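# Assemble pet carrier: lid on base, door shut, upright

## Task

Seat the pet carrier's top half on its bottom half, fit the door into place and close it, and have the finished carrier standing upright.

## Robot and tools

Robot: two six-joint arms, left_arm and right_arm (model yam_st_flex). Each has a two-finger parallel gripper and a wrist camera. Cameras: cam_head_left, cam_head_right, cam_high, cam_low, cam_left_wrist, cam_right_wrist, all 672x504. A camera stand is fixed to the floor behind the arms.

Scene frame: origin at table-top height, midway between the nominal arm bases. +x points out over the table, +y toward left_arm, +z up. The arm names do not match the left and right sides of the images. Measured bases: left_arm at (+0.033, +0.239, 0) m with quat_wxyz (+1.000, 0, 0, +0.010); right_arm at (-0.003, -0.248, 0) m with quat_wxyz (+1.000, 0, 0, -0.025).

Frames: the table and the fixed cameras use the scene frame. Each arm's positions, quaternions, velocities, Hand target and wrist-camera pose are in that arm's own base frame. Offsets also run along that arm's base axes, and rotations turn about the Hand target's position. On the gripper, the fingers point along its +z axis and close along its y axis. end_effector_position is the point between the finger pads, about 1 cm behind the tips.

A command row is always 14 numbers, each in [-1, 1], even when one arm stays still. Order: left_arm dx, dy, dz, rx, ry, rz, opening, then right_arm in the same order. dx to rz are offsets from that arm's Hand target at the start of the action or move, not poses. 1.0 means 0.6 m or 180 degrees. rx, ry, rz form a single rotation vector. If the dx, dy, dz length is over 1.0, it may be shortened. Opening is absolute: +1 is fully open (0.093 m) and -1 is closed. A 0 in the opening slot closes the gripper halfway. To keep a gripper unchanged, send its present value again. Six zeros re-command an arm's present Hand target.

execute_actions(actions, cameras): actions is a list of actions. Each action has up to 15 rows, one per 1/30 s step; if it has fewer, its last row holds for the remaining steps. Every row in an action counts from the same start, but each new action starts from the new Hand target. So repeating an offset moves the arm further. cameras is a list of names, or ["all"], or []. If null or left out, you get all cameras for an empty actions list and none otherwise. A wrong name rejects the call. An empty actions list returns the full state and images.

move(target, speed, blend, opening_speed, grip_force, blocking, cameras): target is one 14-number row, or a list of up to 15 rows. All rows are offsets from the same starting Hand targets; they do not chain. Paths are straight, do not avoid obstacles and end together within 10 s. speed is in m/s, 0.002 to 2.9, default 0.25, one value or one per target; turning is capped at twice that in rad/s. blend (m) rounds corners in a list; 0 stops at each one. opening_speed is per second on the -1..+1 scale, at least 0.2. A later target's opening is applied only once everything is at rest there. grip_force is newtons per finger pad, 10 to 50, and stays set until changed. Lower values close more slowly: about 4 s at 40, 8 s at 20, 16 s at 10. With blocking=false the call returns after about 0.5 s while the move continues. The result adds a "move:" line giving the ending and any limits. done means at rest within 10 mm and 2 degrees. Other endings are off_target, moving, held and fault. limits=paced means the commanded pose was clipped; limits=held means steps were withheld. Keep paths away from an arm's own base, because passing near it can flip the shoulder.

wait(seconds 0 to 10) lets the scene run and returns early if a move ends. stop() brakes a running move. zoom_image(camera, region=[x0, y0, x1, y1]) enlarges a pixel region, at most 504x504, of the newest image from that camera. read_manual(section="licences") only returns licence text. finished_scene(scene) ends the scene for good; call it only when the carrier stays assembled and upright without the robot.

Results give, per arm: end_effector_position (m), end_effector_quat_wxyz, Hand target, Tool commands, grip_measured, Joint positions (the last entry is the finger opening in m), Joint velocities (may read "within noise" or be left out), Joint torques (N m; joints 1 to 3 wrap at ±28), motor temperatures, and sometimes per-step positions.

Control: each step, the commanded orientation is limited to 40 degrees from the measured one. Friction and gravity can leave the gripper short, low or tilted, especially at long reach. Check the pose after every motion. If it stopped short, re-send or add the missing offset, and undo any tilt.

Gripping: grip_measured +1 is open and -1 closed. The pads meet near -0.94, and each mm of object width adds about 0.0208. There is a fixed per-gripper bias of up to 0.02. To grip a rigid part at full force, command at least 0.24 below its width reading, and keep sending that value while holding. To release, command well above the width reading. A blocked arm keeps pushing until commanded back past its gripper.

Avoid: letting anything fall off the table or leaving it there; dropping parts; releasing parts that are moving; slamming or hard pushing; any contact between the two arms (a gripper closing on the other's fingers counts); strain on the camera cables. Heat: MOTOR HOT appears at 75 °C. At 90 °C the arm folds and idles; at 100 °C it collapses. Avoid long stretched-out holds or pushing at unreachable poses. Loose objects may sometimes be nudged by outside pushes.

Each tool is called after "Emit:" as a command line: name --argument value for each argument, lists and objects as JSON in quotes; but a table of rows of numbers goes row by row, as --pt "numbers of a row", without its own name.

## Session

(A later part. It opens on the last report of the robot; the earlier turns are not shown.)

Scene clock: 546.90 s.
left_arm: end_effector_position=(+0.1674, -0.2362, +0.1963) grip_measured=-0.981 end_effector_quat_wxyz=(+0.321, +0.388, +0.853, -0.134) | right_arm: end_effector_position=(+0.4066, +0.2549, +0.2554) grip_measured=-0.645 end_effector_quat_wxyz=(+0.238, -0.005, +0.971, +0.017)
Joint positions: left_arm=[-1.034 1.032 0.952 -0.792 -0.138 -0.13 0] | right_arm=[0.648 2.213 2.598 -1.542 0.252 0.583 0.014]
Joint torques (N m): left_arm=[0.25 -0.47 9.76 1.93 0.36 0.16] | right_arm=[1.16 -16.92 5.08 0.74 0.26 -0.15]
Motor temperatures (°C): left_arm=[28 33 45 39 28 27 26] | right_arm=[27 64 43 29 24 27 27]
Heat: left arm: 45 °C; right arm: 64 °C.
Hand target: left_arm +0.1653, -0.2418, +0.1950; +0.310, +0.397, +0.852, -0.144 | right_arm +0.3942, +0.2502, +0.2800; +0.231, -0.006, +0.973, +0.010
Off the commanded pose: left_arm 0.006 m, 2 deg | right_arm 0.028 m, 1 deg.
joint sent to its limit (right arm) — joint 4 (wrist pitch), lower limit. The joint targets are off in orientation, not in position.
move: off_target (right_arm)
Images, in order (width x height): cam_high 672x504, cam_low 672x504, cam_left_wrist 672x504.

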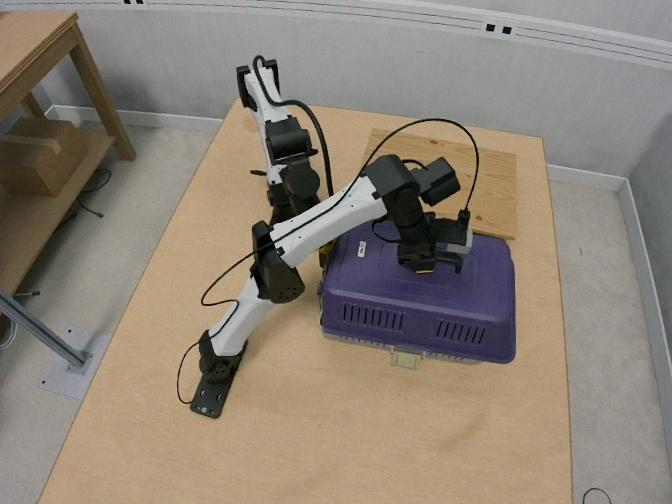

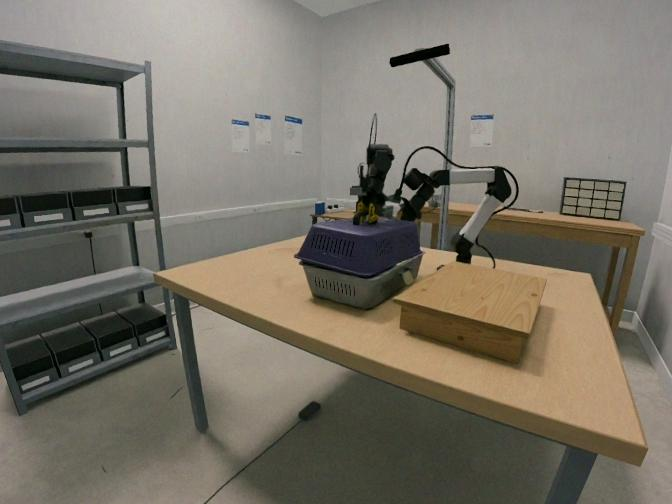

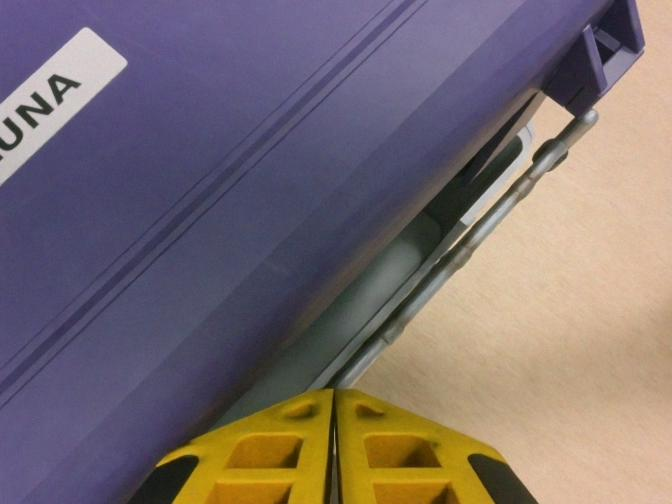

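Emit:
move --target '[0,0,0,0,0,0,-1,0.0,-0.009,-0.03,0,0,0,-0.8]' --speed 0.08 --cameras '["cam_left_wrist","cam_low","cam_head_left"]'

Emit:
zoom_image --camera "cam_left_wrist" --region '[472, 0, 672, 200]'

Emit:
zoom_image --camera "cam_low" --region '[280, 190, 450, 310]'

Emit:
zoom_image --camera "cam_head_left" --region '[270, 200, 430, 300]'

Scene clock: 571.43 s.
left_arm: end_effector_position=(+0.1668, -0.2362, +0.1959) grip_measured=-0.981 end_effector_quat_wxyz=(+0.320, +0.389, +0.853, -0.135) | right_arm: end_effector_position=(+0.4061, +0.2544, +0.2540) grip_measured=-0.645 end_effector_quat_wxyz=(+0.238, -0.004, +0.971, +0.017)
Joint positions: left_arm=[-1.034 1.032 0.952 -0.793 -0.135 -0.13 0] | right_arm=[0.648 2.194 2.558 -1.519 0.253 0.587 0.014]
Joint torques (N m): left_arm=[0.25 -0.46 9.74 1.95 0.33 0.15] | right_arm=[0.25 -14.94 4.25 0.54 0.21 -0.14]
Motor temperatures (°C): left_arm=[28 32 45 38 28 27 26] | right_arm=[27 78 43 28 24 27 28]
Heat: left arm: 45 °C; right arm: 78 °C. Fold the right arm in close to its base, or ease its load, before you think long.
Hand target: left_arm +0.1653, -0.2418, +0.1950; +0.310, +0.397, +0.852, -0.144 | right_arm +0.3943, +0.2448, +0.2621; +0.232, -0.006, +0.973, +0.010
Off the commanded pose: left_arm 0.006 m, 2 deg | right_arm 0.017 m, 1 deg.
MOTOR HOT: joint 2 (shoulder) of the right arm reports 78 °C; the controller's stop level is 90 °C. To cool a motor, set the load down, stop pushing, or move to a pose that needs little force.
joint sent to its limit (right arm) — joint 4 (wrist pitch), lower limit. The joint targets still meet the commanded pose.
move: off_target (right_arm)
Images, in order (width x height): cam_head_left 672x504, cam_low 672x504, cam_left_wrist 672x504.

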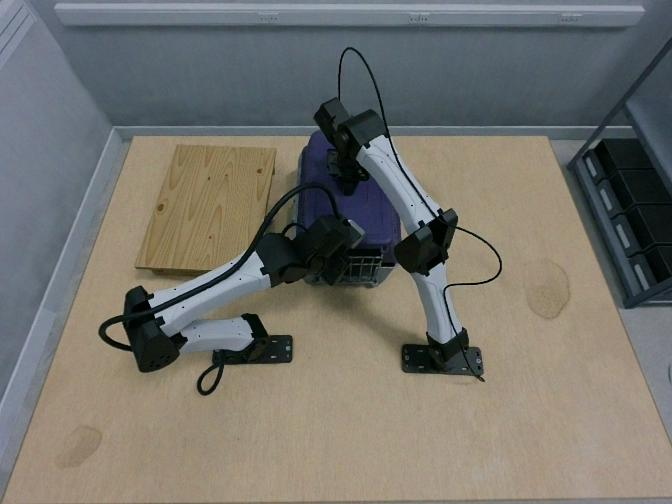

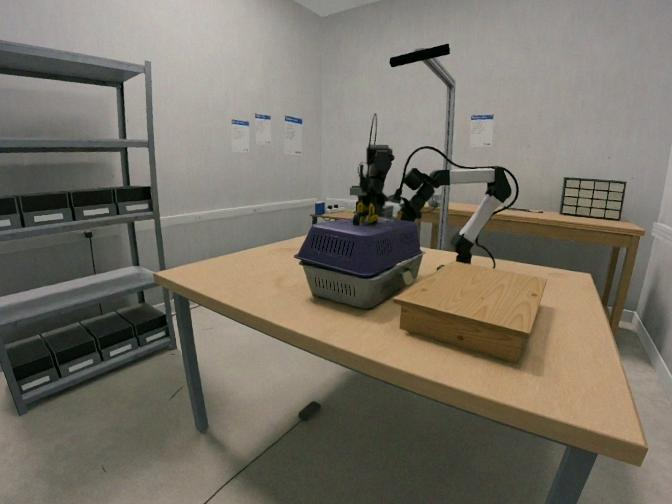

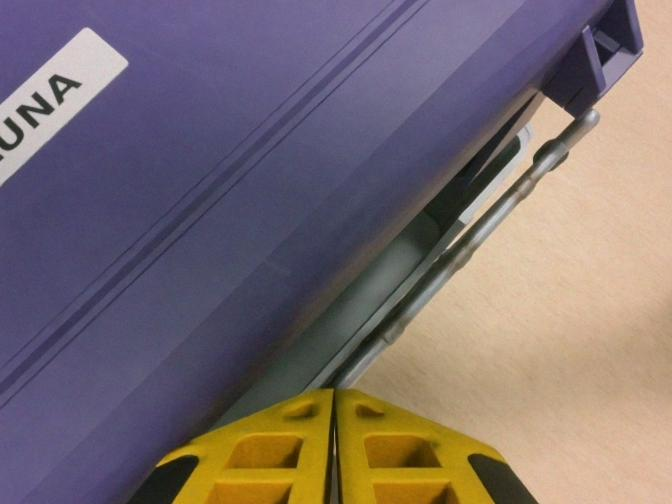

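Scaled by 2.520 from the camera's 672x504 image, which has a finer 960x720 frame.

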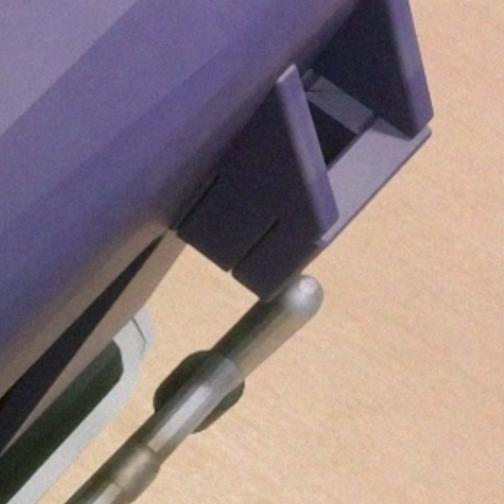

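Scaled by 2.965 from the camera's 672x504 image, which has a finer 960x720 frame.

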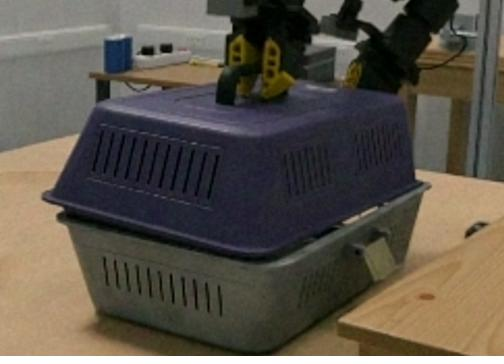

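Scaled by 3.150 from the camera's 672x504 image, which has a finer 960x720 frame.

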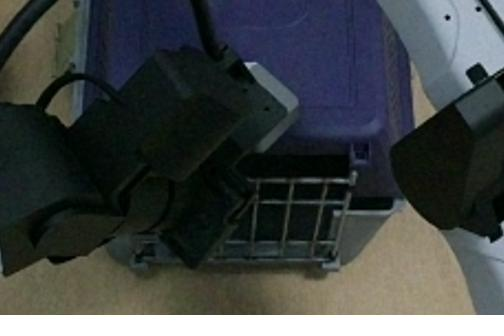

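Emit:
move --pt "-0.1 0 0 0 0 0 -1 0 0.012 0 0 0 0 -0.8" --pt "-0.1 0 0 0 0 0 -1 0.02 0.012 -0.035 0 0 0 -0.8" --speed 0.1 --blend '[0.02,0]' --cameras '["cam_left_wrist","cam_low","cam_high"]'

Emit:
zoom_image --camera "cam_low" --region '[280, 190, 450, 310]'

Scene clock: 596.50 s.
left_arm: end_effector_position=(+0.1053, -0.2446, +0.1970) grip_measured=-0.981 end_effector_quat_wxyz=(+0.306, +0.401, +0.851, -0.149) | right_arm: end_effector_position=(+0.4069, +0.2546, +0.2529) grip_measured=-0.645 end_effector_quat_wxyz=(+0.245, -0.002, +0.969, +0.022)
Joint positions: left_arm=[-1.341 0.984 0.952 -0.895 -0.282 -0.366 0] | right_arm=[0.648 2.154 2.475 -1.46 0.255 0.587 0.014]
Joint torques (N m): left_arm=[-1.13 -2.61 7.16 1.79 -0.37 -0.1] | right_arm=[-0.05 -11.26 3.17 0.94 0.18 -0.18]
Motor temperatures (°C): left_arm=[28 32 45 38 28 27 26] | right_arm=[27 71 43 27 24 27 28]
Heat: left arm: 45 °C; right arm: 71 °C.
Hand target: left_arm +0.1053, -0.2418, +0.1950; +0.310, +0.397, +0.852, -0.144 | right_arm +0.4063, +0.2520, +0.2410; +0.232, -0.006, +0.973, +0.010
Off the commanded pose: left_arm 0.003 m, 1 deg | right_arm 0.012 m, 2 deg.
MOTOR HOT: cleared for the motors of the right arm.
move: off_target (right_arm); blend cut to 0.0121 m at target 1
Images, in order (width x height): cam_high 672x504, cam_low 672x504, cam_left_wrist 672x504.

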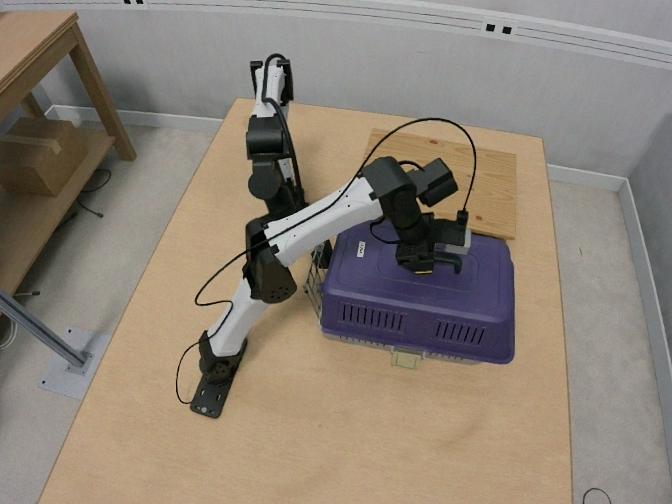

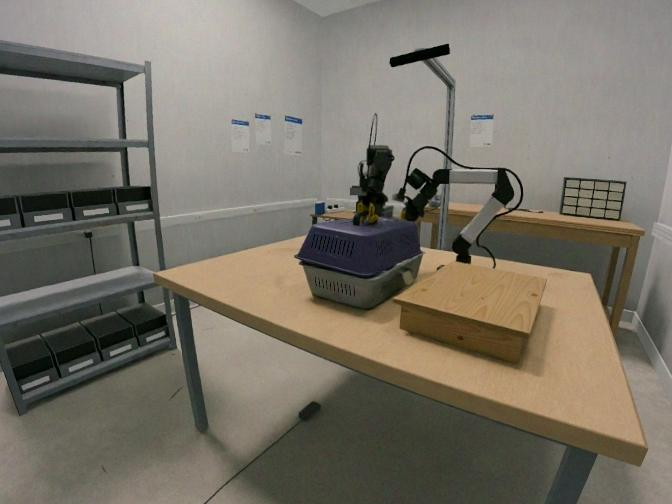

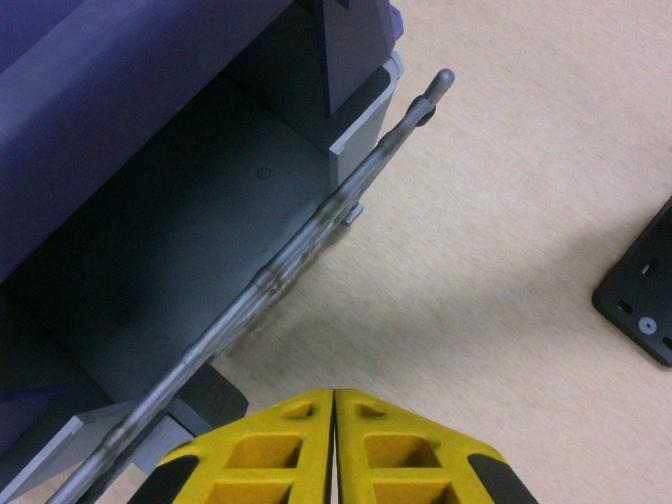

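Scaled by 2.965 from the camera's 672x504 image, which has a finer 960x720 frame.

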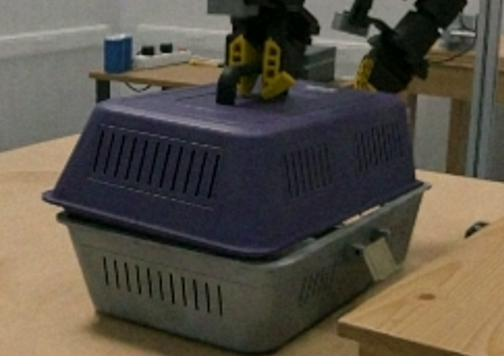

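Emit:
zoom_image --camera "cam_left_wrist" --region '[270, 0, 490, 240]'

Emit:
zoom_image --camera "cam_high" --region '[290, 200, 530, 380]'

Scaled by 2.100 from the camera's 672x504 image, which has a finer 960x720 frame.

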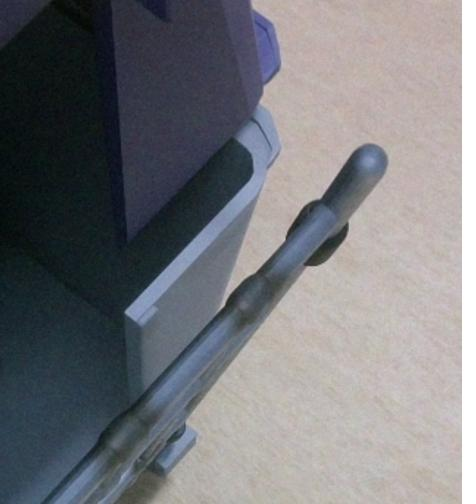

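Scaled by 2.100 from the camera's 672x504 image, which has a finer 960x720 frame.

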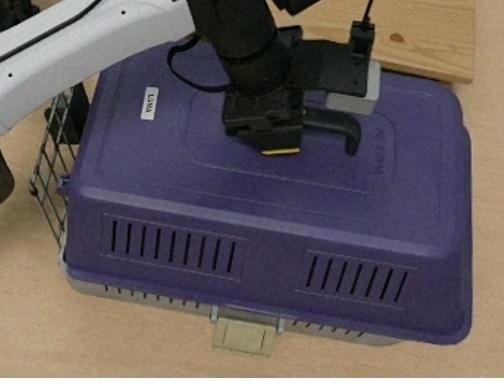

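Emit:
wait --seconds 10

Scene clock: 638.37 s.
left_arm: end_effector_position=(+0.1054, -0.2445, +0.1970) grip_measured=-0.981 end_effector_quat_wxyz=(+0.306, +0.400, +0.851, -0.148) | right_arm: end_effector_position=(+0.4069, +0.2546, +0.2529) grip_measured=-0.645 end_effector_quat_wxyz=(+0.245, -0.002, +0.969, +0.022)
Joint positions: left_arm=[-1.341 0.984 0.952 -0.896 -0.282 -0.367 0] | right_arm=[0.648 2.154 2.475 -1.46 0.255 0.587 0.014]
Joint torques (N m): left_arm=[-1.11 -2.61 7.17 1.8 -0.38 -0.04] | right_arm=[-0.03 -11.26 3.18 0.94 0.17 -0.18]
Motor temperatures (°C): left_arm=[28 32 43 39 28 27 26] | right_arm=[27 64 41 27 24 27 28]
Heat: left arm: 43 °C; right arm: 64 °C.
Hand target: left_arm +0.1053, -0.2417, +0.1950; +0.310, +0.397, +0.852, -0.144 | right_arm +0.4063, +0.2520, +0.2410; +0.232, -0.006, +0.973, +0.010
Tool commands: left_gripper/opening=-1.0 right_gripper/opening=-0.8
Off the commanded pose: left_arm 0.003 m, 1 deg | right_arm 0.012 m, 2 deg.
wait: 10.00 s; at rest from the start

Emit:
move --target '[0,0,0,0,0,0,-1,0.0,0.02,0.09,0,0,0.013,-0.8]' --speed 0.08 --cameras '["cam_left_wrist","cam_low","cam_high"]'

Emit:
zoom_image --camera "cam_low" --region '[280, 190, 450, 310]'

Emit:
zoom_image --camera "cam_high" --region '[290, 200, 530, 380]'

Scene clock: 661.90 s.
left_arm: end_effector_position=(+0.1054, -0.2445, +0.1970) grip_measured=-0.981 end_effector_quat_wxyz=(+0.306, +0.400, +0.851, -0.148) | right_arm: end_effector_position=(+0.4038, +0.2577, +0.2778) grip_measured=-0.645 end_effector_quat_wxyz=(+0.258, -0.029, +0.965, +0.030)
Joint positions: left_arm=[-1.341 0.984 0.952 -0.896 -0.282 -0.367 0] | right_arm=[0.654 2.225 2.707 -1.584 0.247 0.535 0.014]
Joint torques (N m): left_arm=[-1.13 -2.61 7.16 1.8 -0.38 -0.05] | right_arm=[0.95 -12.6 7.75 1.26 0.2 -0.19]
Motor temperatures (°C): left_arm=[28 32 43 39 28 27 26] | right_arm=[27 62 40 27 24 27 28]
Heat: left arm: 43 °C; right arm: 62 °C.
Hand target: left_arm +0.1053, -0.2417, +0.1950; +0.310, +0.397, +0.852, -0.144 | right_arm +0.4063, +0.2639, +0.2950; +0.231, -0.026, +0.972, +0.014
Off the commanded pose: left_arm 0.003 m, 1 deg | right_arm 0.019 m, 4 deg.
joint read past its limit (right arm) — joint 4 (wrist pitch), lower limit.
joint sent to its limit (right arm) — joint 4 (wrist pitch), lower limit. The joint targets are off in orientation, not in position.
move: off_target (right_arm)
Images, in order (width x height): cam_high 672x504, cam_low 672x504, cam_left_wrist 672x504.

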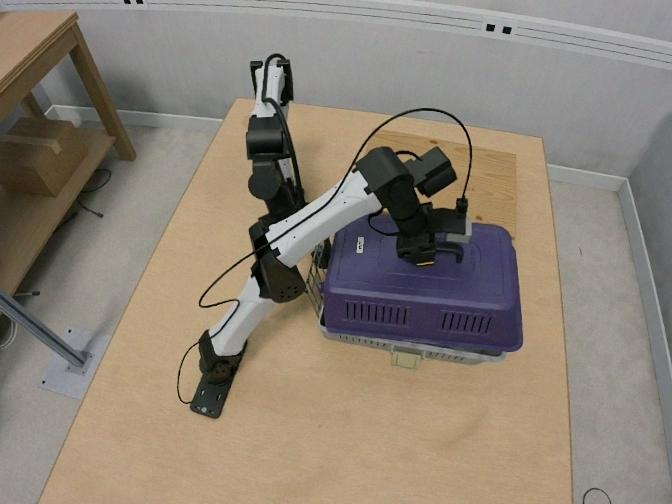

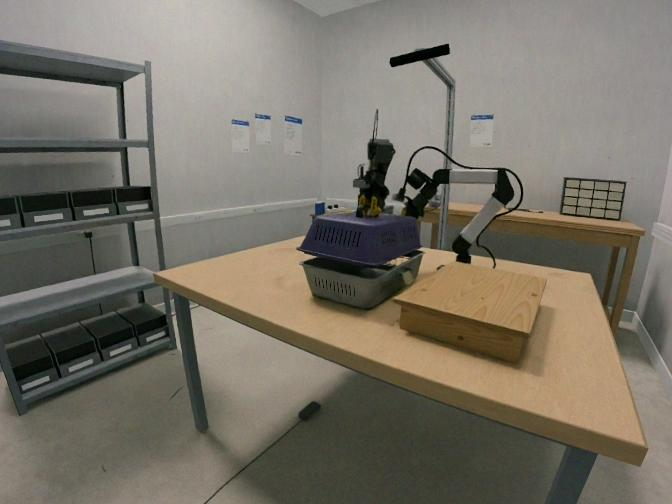

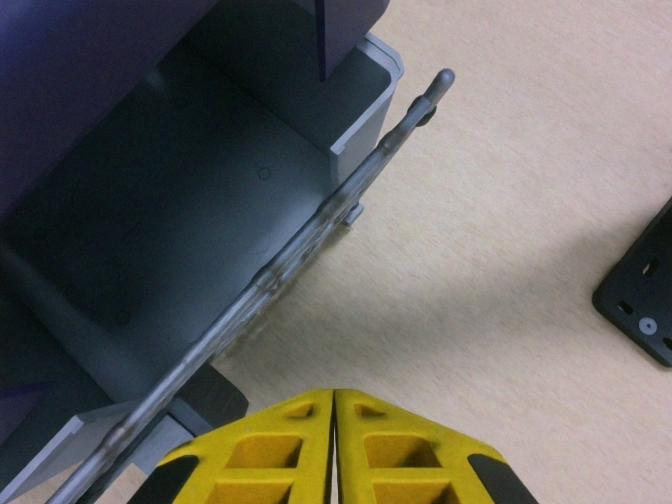

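Scaled by 2.965 from the camera's 672x504 image, which has a finer 960x720 frame.

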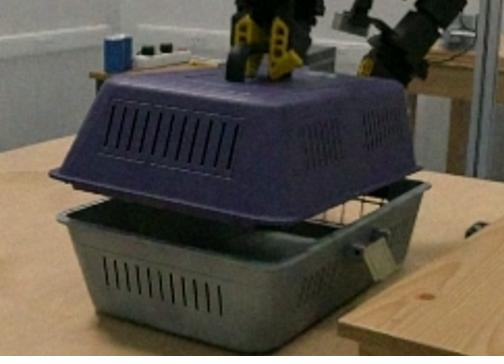

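Scaled by 2.100 from the camera's 672x504 image, which has a finer 960x720 frame.

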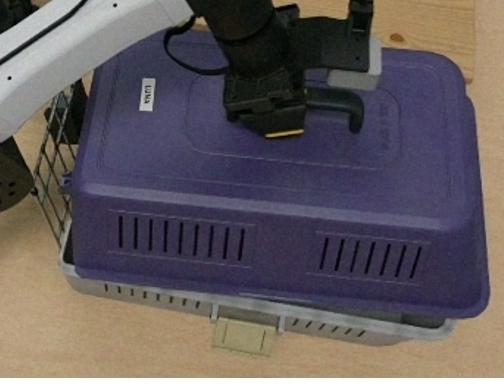

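Emit:
move --target '[0.104,0,0,0,0,0,-1,-0.009,0.015,-0.022,0,0,0,-0.8]' --speed 0.08 --cameras '["cam_left_wrist","cam_low","cam_high","cam_head_left"]'

Emit:
zoom_image --camera "cam_left_wrist" --region '[422, 0, 672, 250]'

Emit:
zoom_image --camera "cam_high" --region '[290, 200, 530, 380]'

Emit:
zoom_image --camera "cam_head_left" --region '[270, 200, 430, 300]'

Scene clock: 678.60 s.
left_arm: end_effector_position=(+0.1656, -0.2356, +0.1962) grip_measured=-0.981 end_effector_quat_wxyz=(+0.315, +0.390, +0.854, -0.139) | right_arm: end_effector_position=(+0.4033, +0.2673, +0.2764) grip_measured=-0.645 end_effector_quat_wxyz=(+0.264, -0.034, +0.963, +0.030)
Joint positions: left_arm=[-1.027 1.03 0.955 -0.801 -0.118 -0.127 0] | right_arm=[0.675 2.233 2.707 -1.567 0.261 0.542 0.014]
Joint torques (N m): left_arm=[0.68 0.14 9.59 2.08 0.23 0.22] | right_arm=[1.26 -12.45 5.45 1.09 0.17 0.04]
Motor temperatures (°C): left_arm=[28 32 43 39 28 27 26] | right_arm=[27 67 43 28 24 27 28]
Heat: left arm: 43 °C; right arm: 67 °C.
Hand target: left_arm +0.1677, -0.2418, +0.1950; +0.310, +0.397, +0.852, -0.144 | right_arm +0.4009, +0.2729, +0.2818; +0.231, -0.026, +0.972, +0.014
Off the commanded pose: left_arm 0.007 m, 1 deg | right_arm 0.008 m, 4 deg.
joint read past its limit (right arm) — joint 4 (wrist pitch), lower limit.
joint sent to its limit (right arm) — joint 4 (wrist pitch), lower limit. The joint targets are off in orientation, not in position.
move: off_target (right_arm)
Images, in order (width x height): cam_head_left 672x504, cam_high 672x504, cam_low 672x504, cam_left_wrist 672x504.

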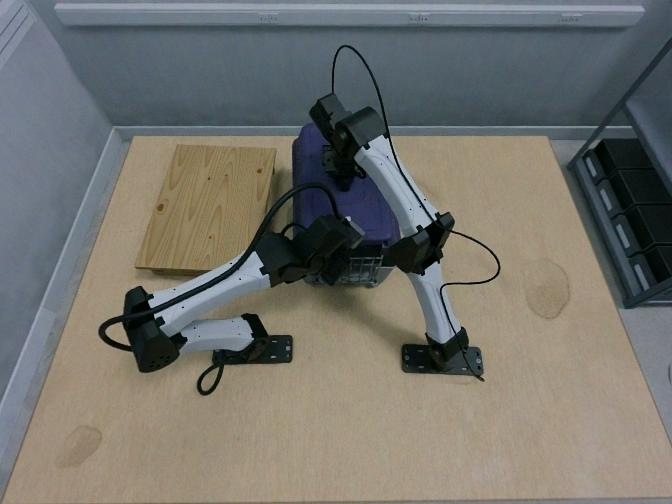

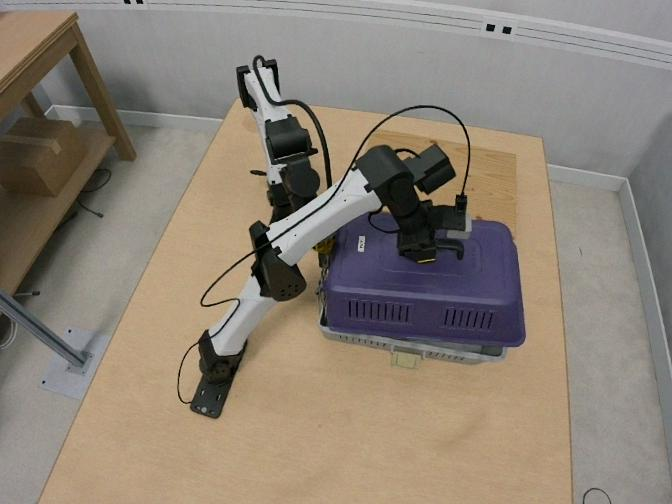

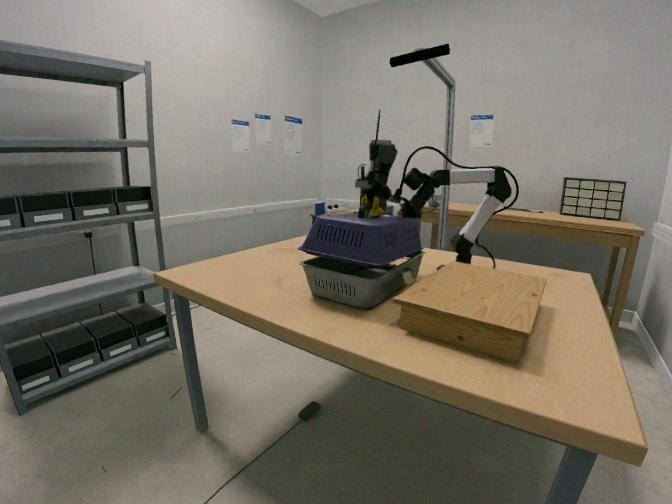

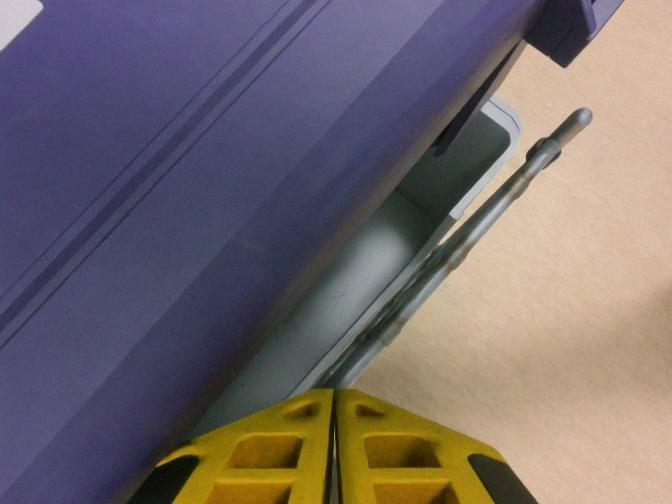

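Scaled by 2.016 from the camera's 672x504 image, which has a finer 960x720 frame.

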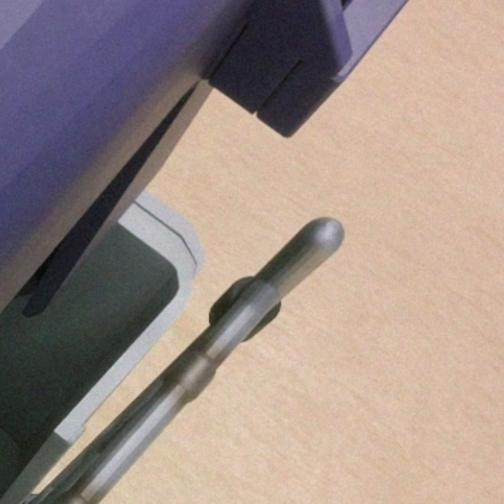

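Scaled by 2.100 from the camera's 672x504 image, which has a finer 960x720 frame.

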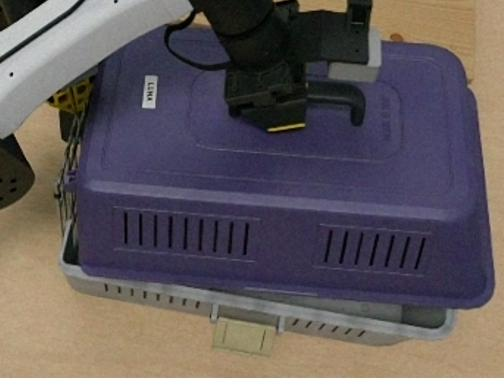

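Scaled by 3.150 from the camera's 672x504 image, which has a finer 960x720 frame.

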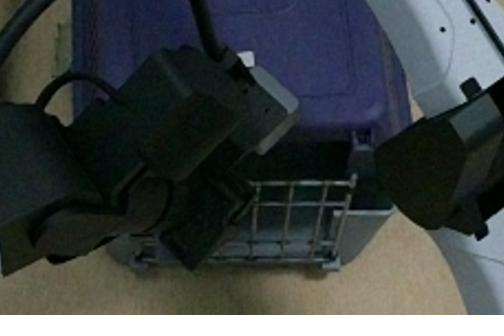

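Emit:
move --target '[0,0,0,0,0,0,-1,-0.014,0,-0.018,0,0,0,-0.8]' --speed 0.08 --cameras '["cam_left_wrist","cam_low","cam_high","cam_head_left"]'

Emit:
zoom_image --camera "cam_left_wrist" --region '[422, 0, 672, 250]'

Emit:
zoom_image --camera "cam_high" --region '[290, 200, 530, 380]'

Emit:
zoom_image --camera "cam_head_left" --region '[270, 200, 430, 300]'

Scene clock: 701.80 s.
left_arm: end_effector_position=(+0.1648, -0.2361, +0.1963) grip_measured=-0.981 end_effector_quat_wxyz=(+0.314, +0.393, +0.853, -0.140) | right_arm: end_effector_position=(+0.4033, +0.2672, +0.2601) grip_measured=-0.645 end_effector_quat_wxyz=(+0.248, -0.022, +0.968, +0.019)
Joint positions: left_arm=[-1.027 1.03 0.957 -0.804 -0.113 -0.123 0] | right_arm=[0.677 2.233 2.646 -1.551 0.266 0.573 0.014]
Joint torques (N m): left_arm=[0.69 0.06 9.42 2.1 0.16 0.2] | right_arm=[2.11 -14.45 4.94 0.87 0.16 -0.05]
Motor temperatures (°C): left_arm=[28 32 45 40 28 27 26] | right_arm=[27 63 43 28 24 27 28]
Heat: left arm: 45 °C; right arm: 63 °C.
Hand target: left_arm +0.1677, -0.2417, +0.1950; +0.310, +0.397, +0.852, -0.144 | right_arm +0.3925, +0.2729, +0.2710; +0.231, -0.026, +0.972, +0.014
Off the commanded pose: left_arm 0.007 m, 1 deg | right_arm 0.016 m, 2 deg.
joint sent to its limit (right arm) — joint 4 (wrist pitch), lower limit. The joint targets are off in orientation, not in position.
move: off_target (right_arm)
Images, in order (width x height): cam_head_left 672x504, cam_high 672x504, cam_low 672x504, cam_left_wrist 672x504.

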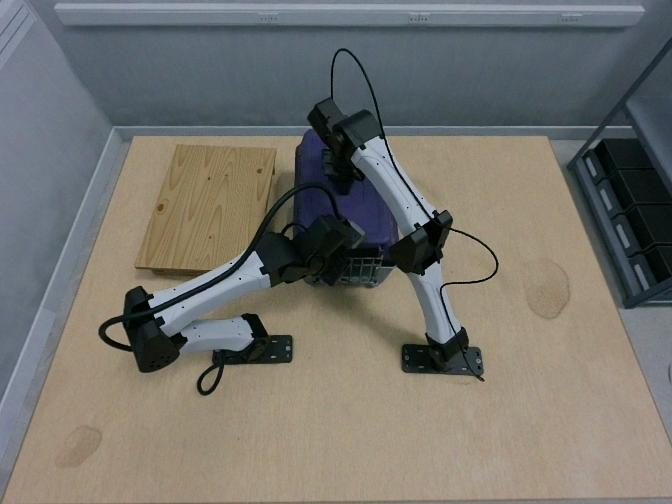

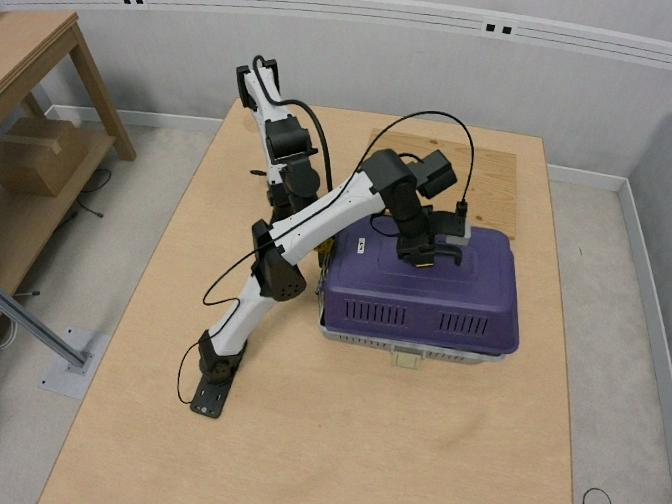

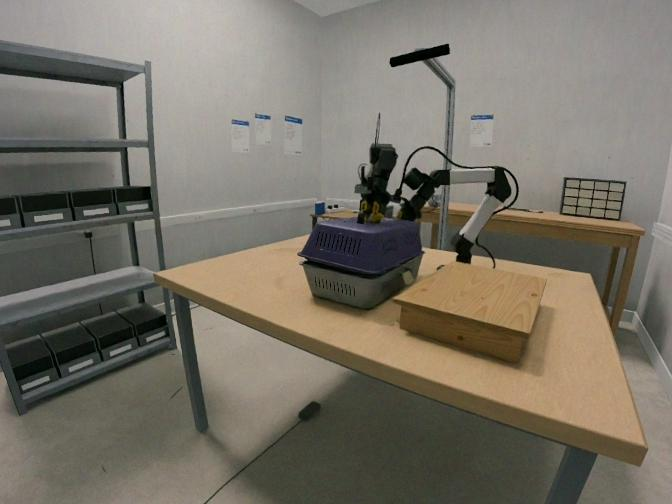

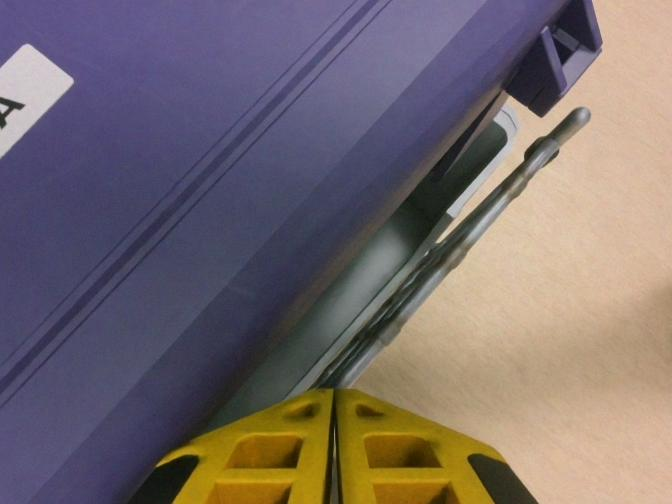

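Scaled by 2.016 from the camera's 672x504 image, which has a finer 960x720 frame.

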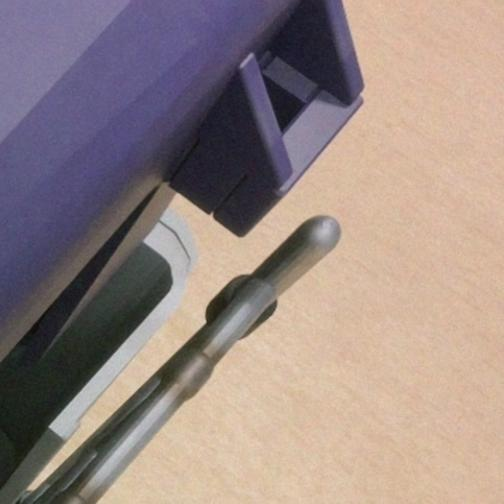

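Scaled by 2.100 from the camera's 672x504 image, which has a finer 960x720 frame.

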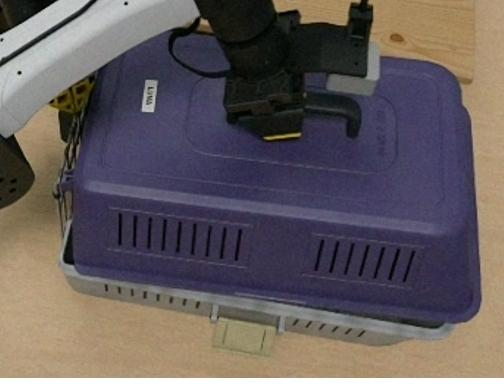

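Scaled by 3.150 from the camera's 672x504 image, which has a finer 960x720 frame.

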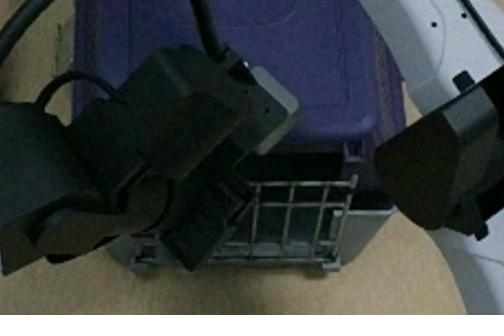

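Emit:
move --target '[0,0,0,0,0,0,-1,-0.022,-0.006,-0.012,0,0,0,-0.8]' --speed 0.08 --cameras '["cam_left_wrist","cam_high","cam_head_left"]'

Emit:
zoom_image --camera "cam_left_wrist" --region '[422, 0, 672, 250]'

Emit:
zoom_image --camera "cam_head_left" --region '[330, 230, 430, 300]'

Scene clock: 719.00 s.
left_arm: end_effector_position=(+0.1634, -0.2359, +0.1955) grip_measured=-0.981 end_effector_quat_wxyz=(+0.310, +0.395, +0.853, -0.141) | right_arm: end_effector_position=(+0.4016, +0.2651, +0.2540) grip_measured=-0.645 end_effector_quat_wxyz=(+0.243, -0.012, +0.970, +0.017)
Joint positions: left_arm=[-1.027 1.03 0.957 -0.809 -0.107 -0.123 0] | right_arm=[0.677 2.201 2.565 -1.516 0.269 0.595 0.014]
Joint torques (N m): left_arm=[0.7 0.09 9.4 2.16 0.1 0.18] | right_arm=[3.15 -15.25 4.38 0.52 0.15 -0.04]
Motor temperatures (°C): left_arm=[28 31 45 41 28 27 26] | right_arm=[27 64 43 27 24 27 28]
Heat: left arm: 45 °C; right arm: 64 °C.
Hand target: left_arm +0.1676, -0.2418, +0.1950; +0.310, +0.397, +0.852, -0.144 | right_arm +0.3793, +0.2693, +0.2638; +0.231, -0.026, +0.972, +0.014
Off the commanded pose: left_arm 0.007 m, 0 deg | right_arm 0.025 m, 2 deg.
joint sent to its limit (right arm) — joint 4 (wrist pitch), lower limit. The joint targets still meet the commanded pose.
move: off_target (right_arm)
Images, in order (width x height): cam_head_left 672x504, cam_high 672x504, cam_left_wrist 672x504.

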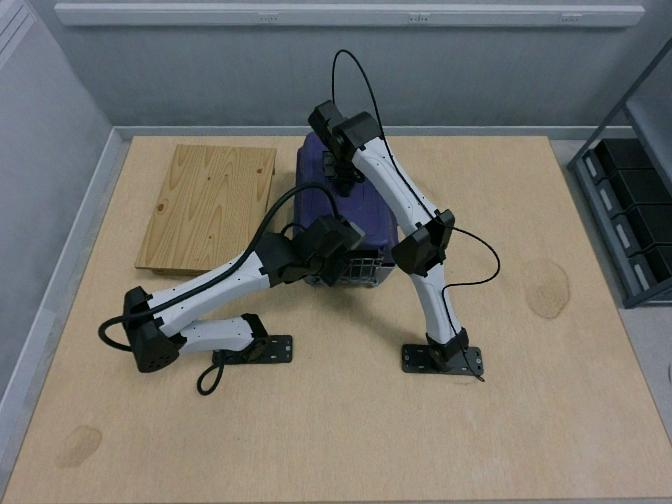

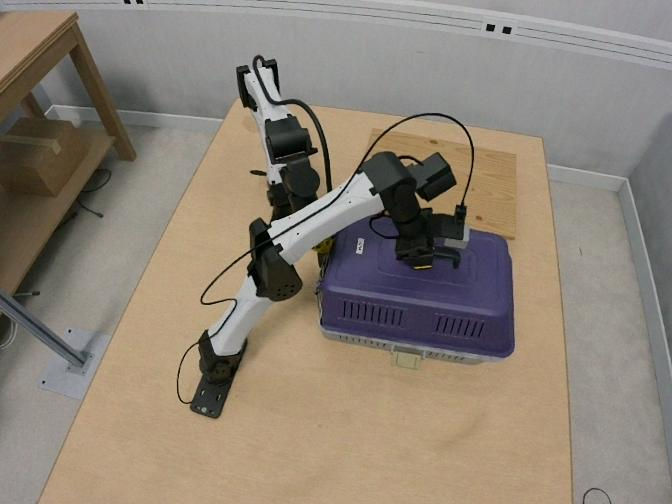

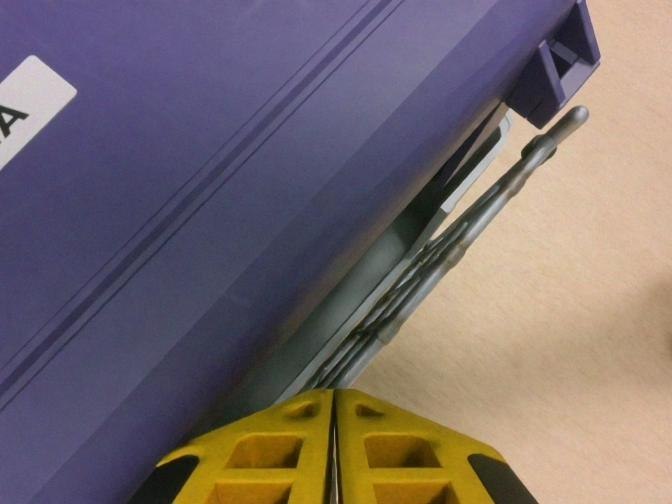

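Scaled by 2.016 from the camera's 672x504 image, which has a finer 960x720 frame.

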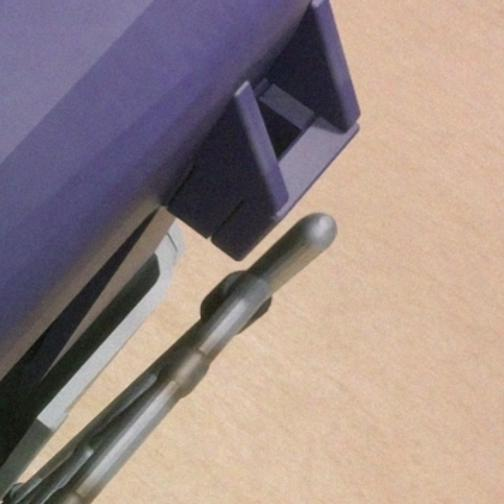

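Scaled by 5.040 from the camera's 672x504 image, which has a finer 960x720 frame.

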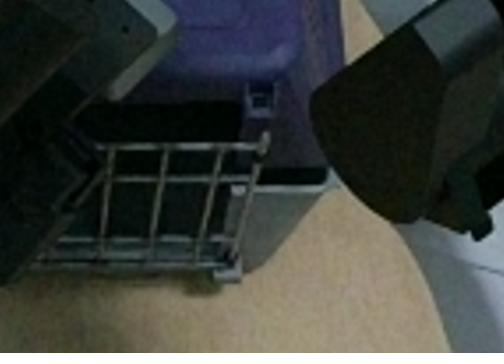

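Emit:
move --pt "0 0 0 0 0 0 -1 0.035 0.005 0.03 0 0 0 -0.8" --pt "-0.1 0 0 0 0 0.08 -1 0.035 0.005 0.03 0 0 0 -0.8" --pt "-0.08 0 -0.02 0 0 0.1667 -1 0.035 0.005 0.03 0 0 0 -0.8" --speed 0.12 --blend 0.02 --cameras '["cam_left_wrist","cam_high","cam_head_left"]'

Scene clock: 744.23 s.
left_arm: end_effector_position=(+0.1182, -0.2353, +0.1714) grip_measured=-0.981 end_effector_quat_wxyz=(+0.324, +0.171, +0.929, -0.049) | right_arm: end_effector_position=(+0.3980, +0.2655, +0.2657) grip_measured=-0.645 end_effector_quat_wxyz=(+0.245, -0.027, +0.969, +0.023)
Joint positions: left_arm=[-1.474 1.212 1.025 -1.067 -0.599 -1.011 0] | right_arm=[0.677 2.23 2.67 -1.581 0.255 0.566 0.014]
Joint torques (N m): left_arm=[-1.21 -2.5 11.55 1.06 -0.69 -0.11] | right_arm=[1.05 -12.6 7.88 1.15 0.21 -0.2]
Motor temperatures (°C): left_arm=[28 31 46 40 28 27 26] | right_arm=[27 71 42 27 24 27 28]
Heat: left arm: 46 °C; right arm: 71 °C.
Hand target: left_arm +0.1196, -0.2418, +0.1830; +0.337, +0.163, +0.926, -0.059 | right_arm +0.4002, +0.2723, +0.2818; +0.231, -0.026, +0.972, +0.014
Off the commanded pose: left_arm 0.013 m, 2 deg | right_arm 0.018 m, 2 deg.
joint read past its limit (right arm) — joint 4 (wrist pitch), lower limit.
joint sent to its limit (right arm) — joint 4 (wrist pitch), lower limit. The joint targets are off in orientation, not in position.
move: off_target (left_arm, right_arm); blend cut to 0.0138 m at target 1
Images, in order (width x height): cam_head_left 672x504, cam_high 672x504, cam_left_wrist 672x504.

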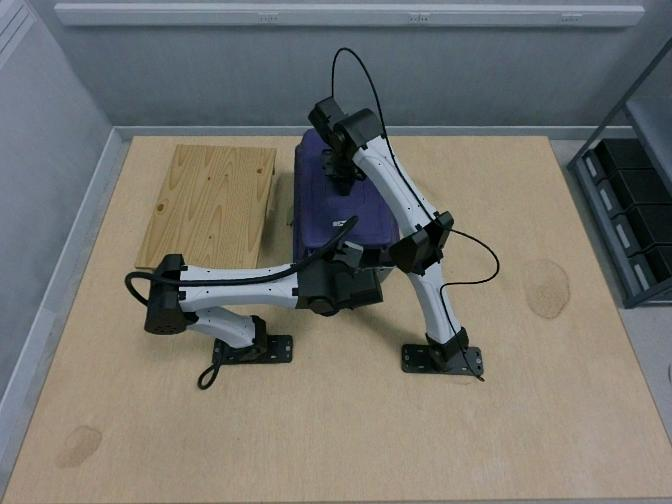

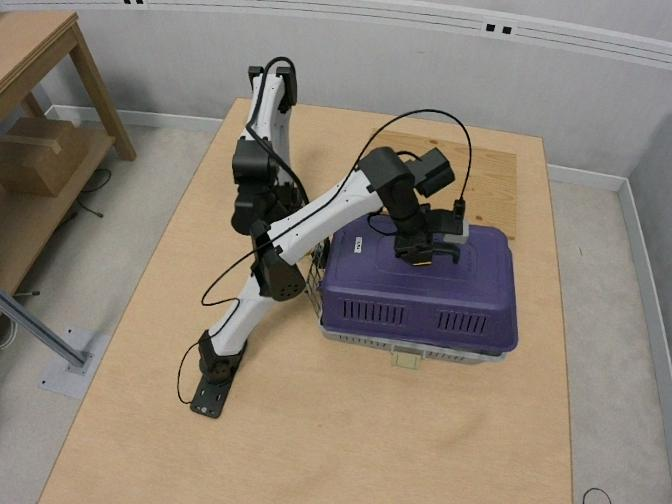

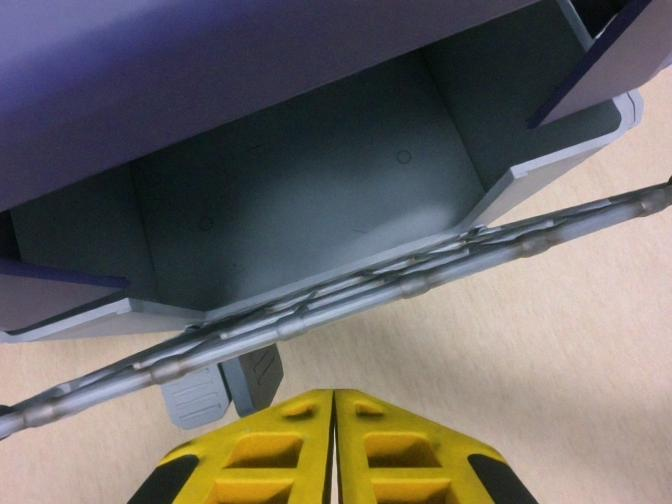

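Emit:
move --target '[0.085,-0.012,0,0,0,0,-1,-0.01,0,0,0,0,0,-0.8]' --speed 0.1 --cameras '["cam_left_wrist","cam_high","cam_head_left"]'

Emit:
zoom_image --camera "cam_head_left" --region '[280, 210, 430, 300]'

Scene clock: 760.17 s.
left_arm: end_effector_position=(+0.1620, -0.2313, +0.1724) grip_measured=-0.981 end_effector_quat_wxyz=(+0.324, +0.174, +0.930, -0.028) | right_arm: end_effector_position=(+0.4040, +0.2703, +0.2703) grip_measured=-0.645 end_effector_quat_wxyz=(+0.264, -0.023, +0.964, +0.026)
Joint positions: left_arm=[-1.273 1.232 1.036 -0.977 -0.544 -0.79 0] | right_arm=[0.684 2.23 2.67 -1.544 0.276 0.569 0.014]
Joint torques (N m): left_arm=[1.32 -2.07 11.14 2.02 -0.25 0.17] | right_arm=[1.22 -14.3 5.45 0.86 0.06 -0.14]
Motor temperatures (°C): left_arm=[28 31 47 38 28 27 26] | right_arm=[27 72 43 27 24 27 28]
Heat: left arm: 47 °C; right arm: 72 °C.
Hand target: left_arm +0.1707, -0.2489, +0.1830; +0.337, +0.163, +0.926, -0.059 | right_arm +0.3943, +0.2724, +0.2818; +0.231, -0.026, +0.972, +0.014
Off the commanded pose: left_arm 0.022 m, 4 deg | right_arm 0.015 m, 4 deg.
joint sent to its limit (right arm) — joint 4 (wrist pitch), lower limit. The joint targets are off in orientation, not in position.
move: off_target (left_arm, right_arm)
Images, in order (width x height): cam_head_left 672x504, cam_high 672x504, cam_left_wrist 672x504.

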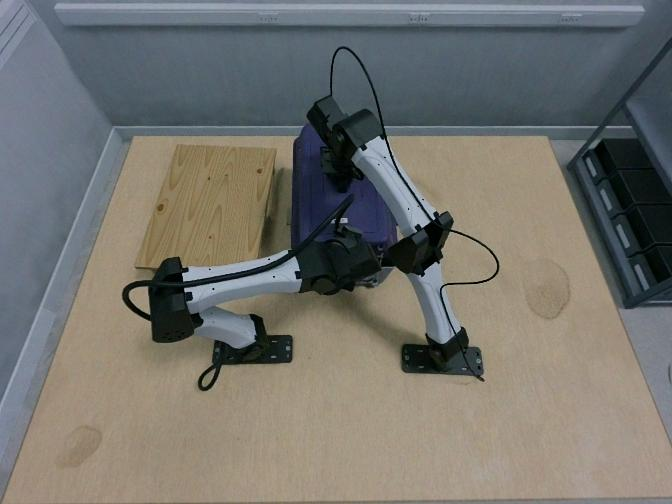

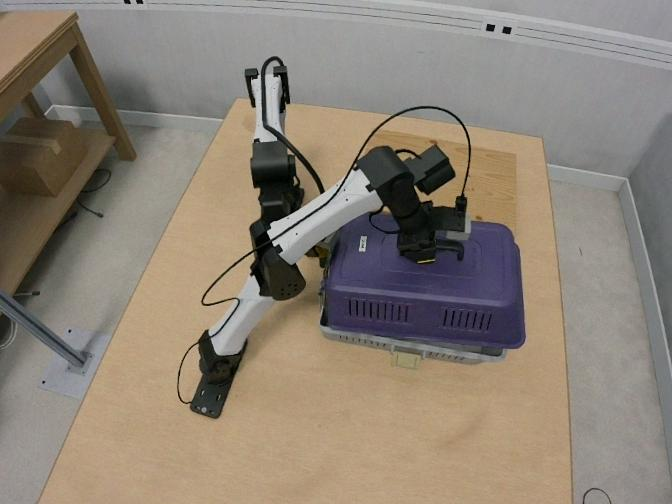

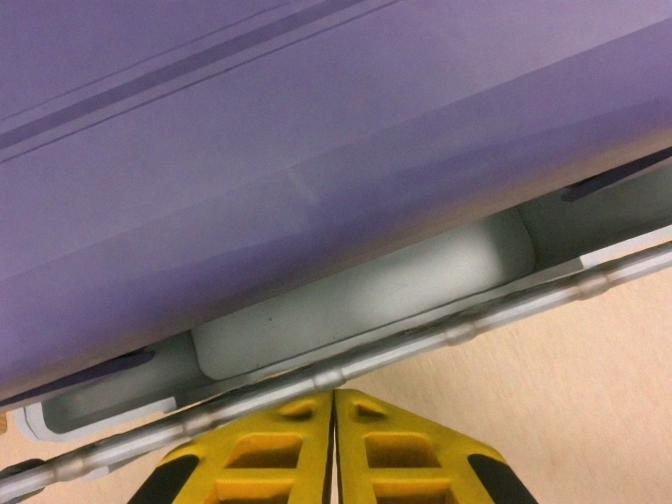

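Scaled by 3.360 from the camera's 672x504 image, which has a finer 960x720 frame.

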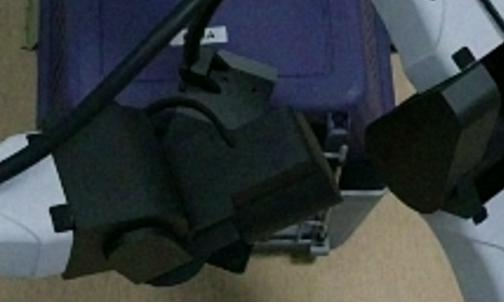

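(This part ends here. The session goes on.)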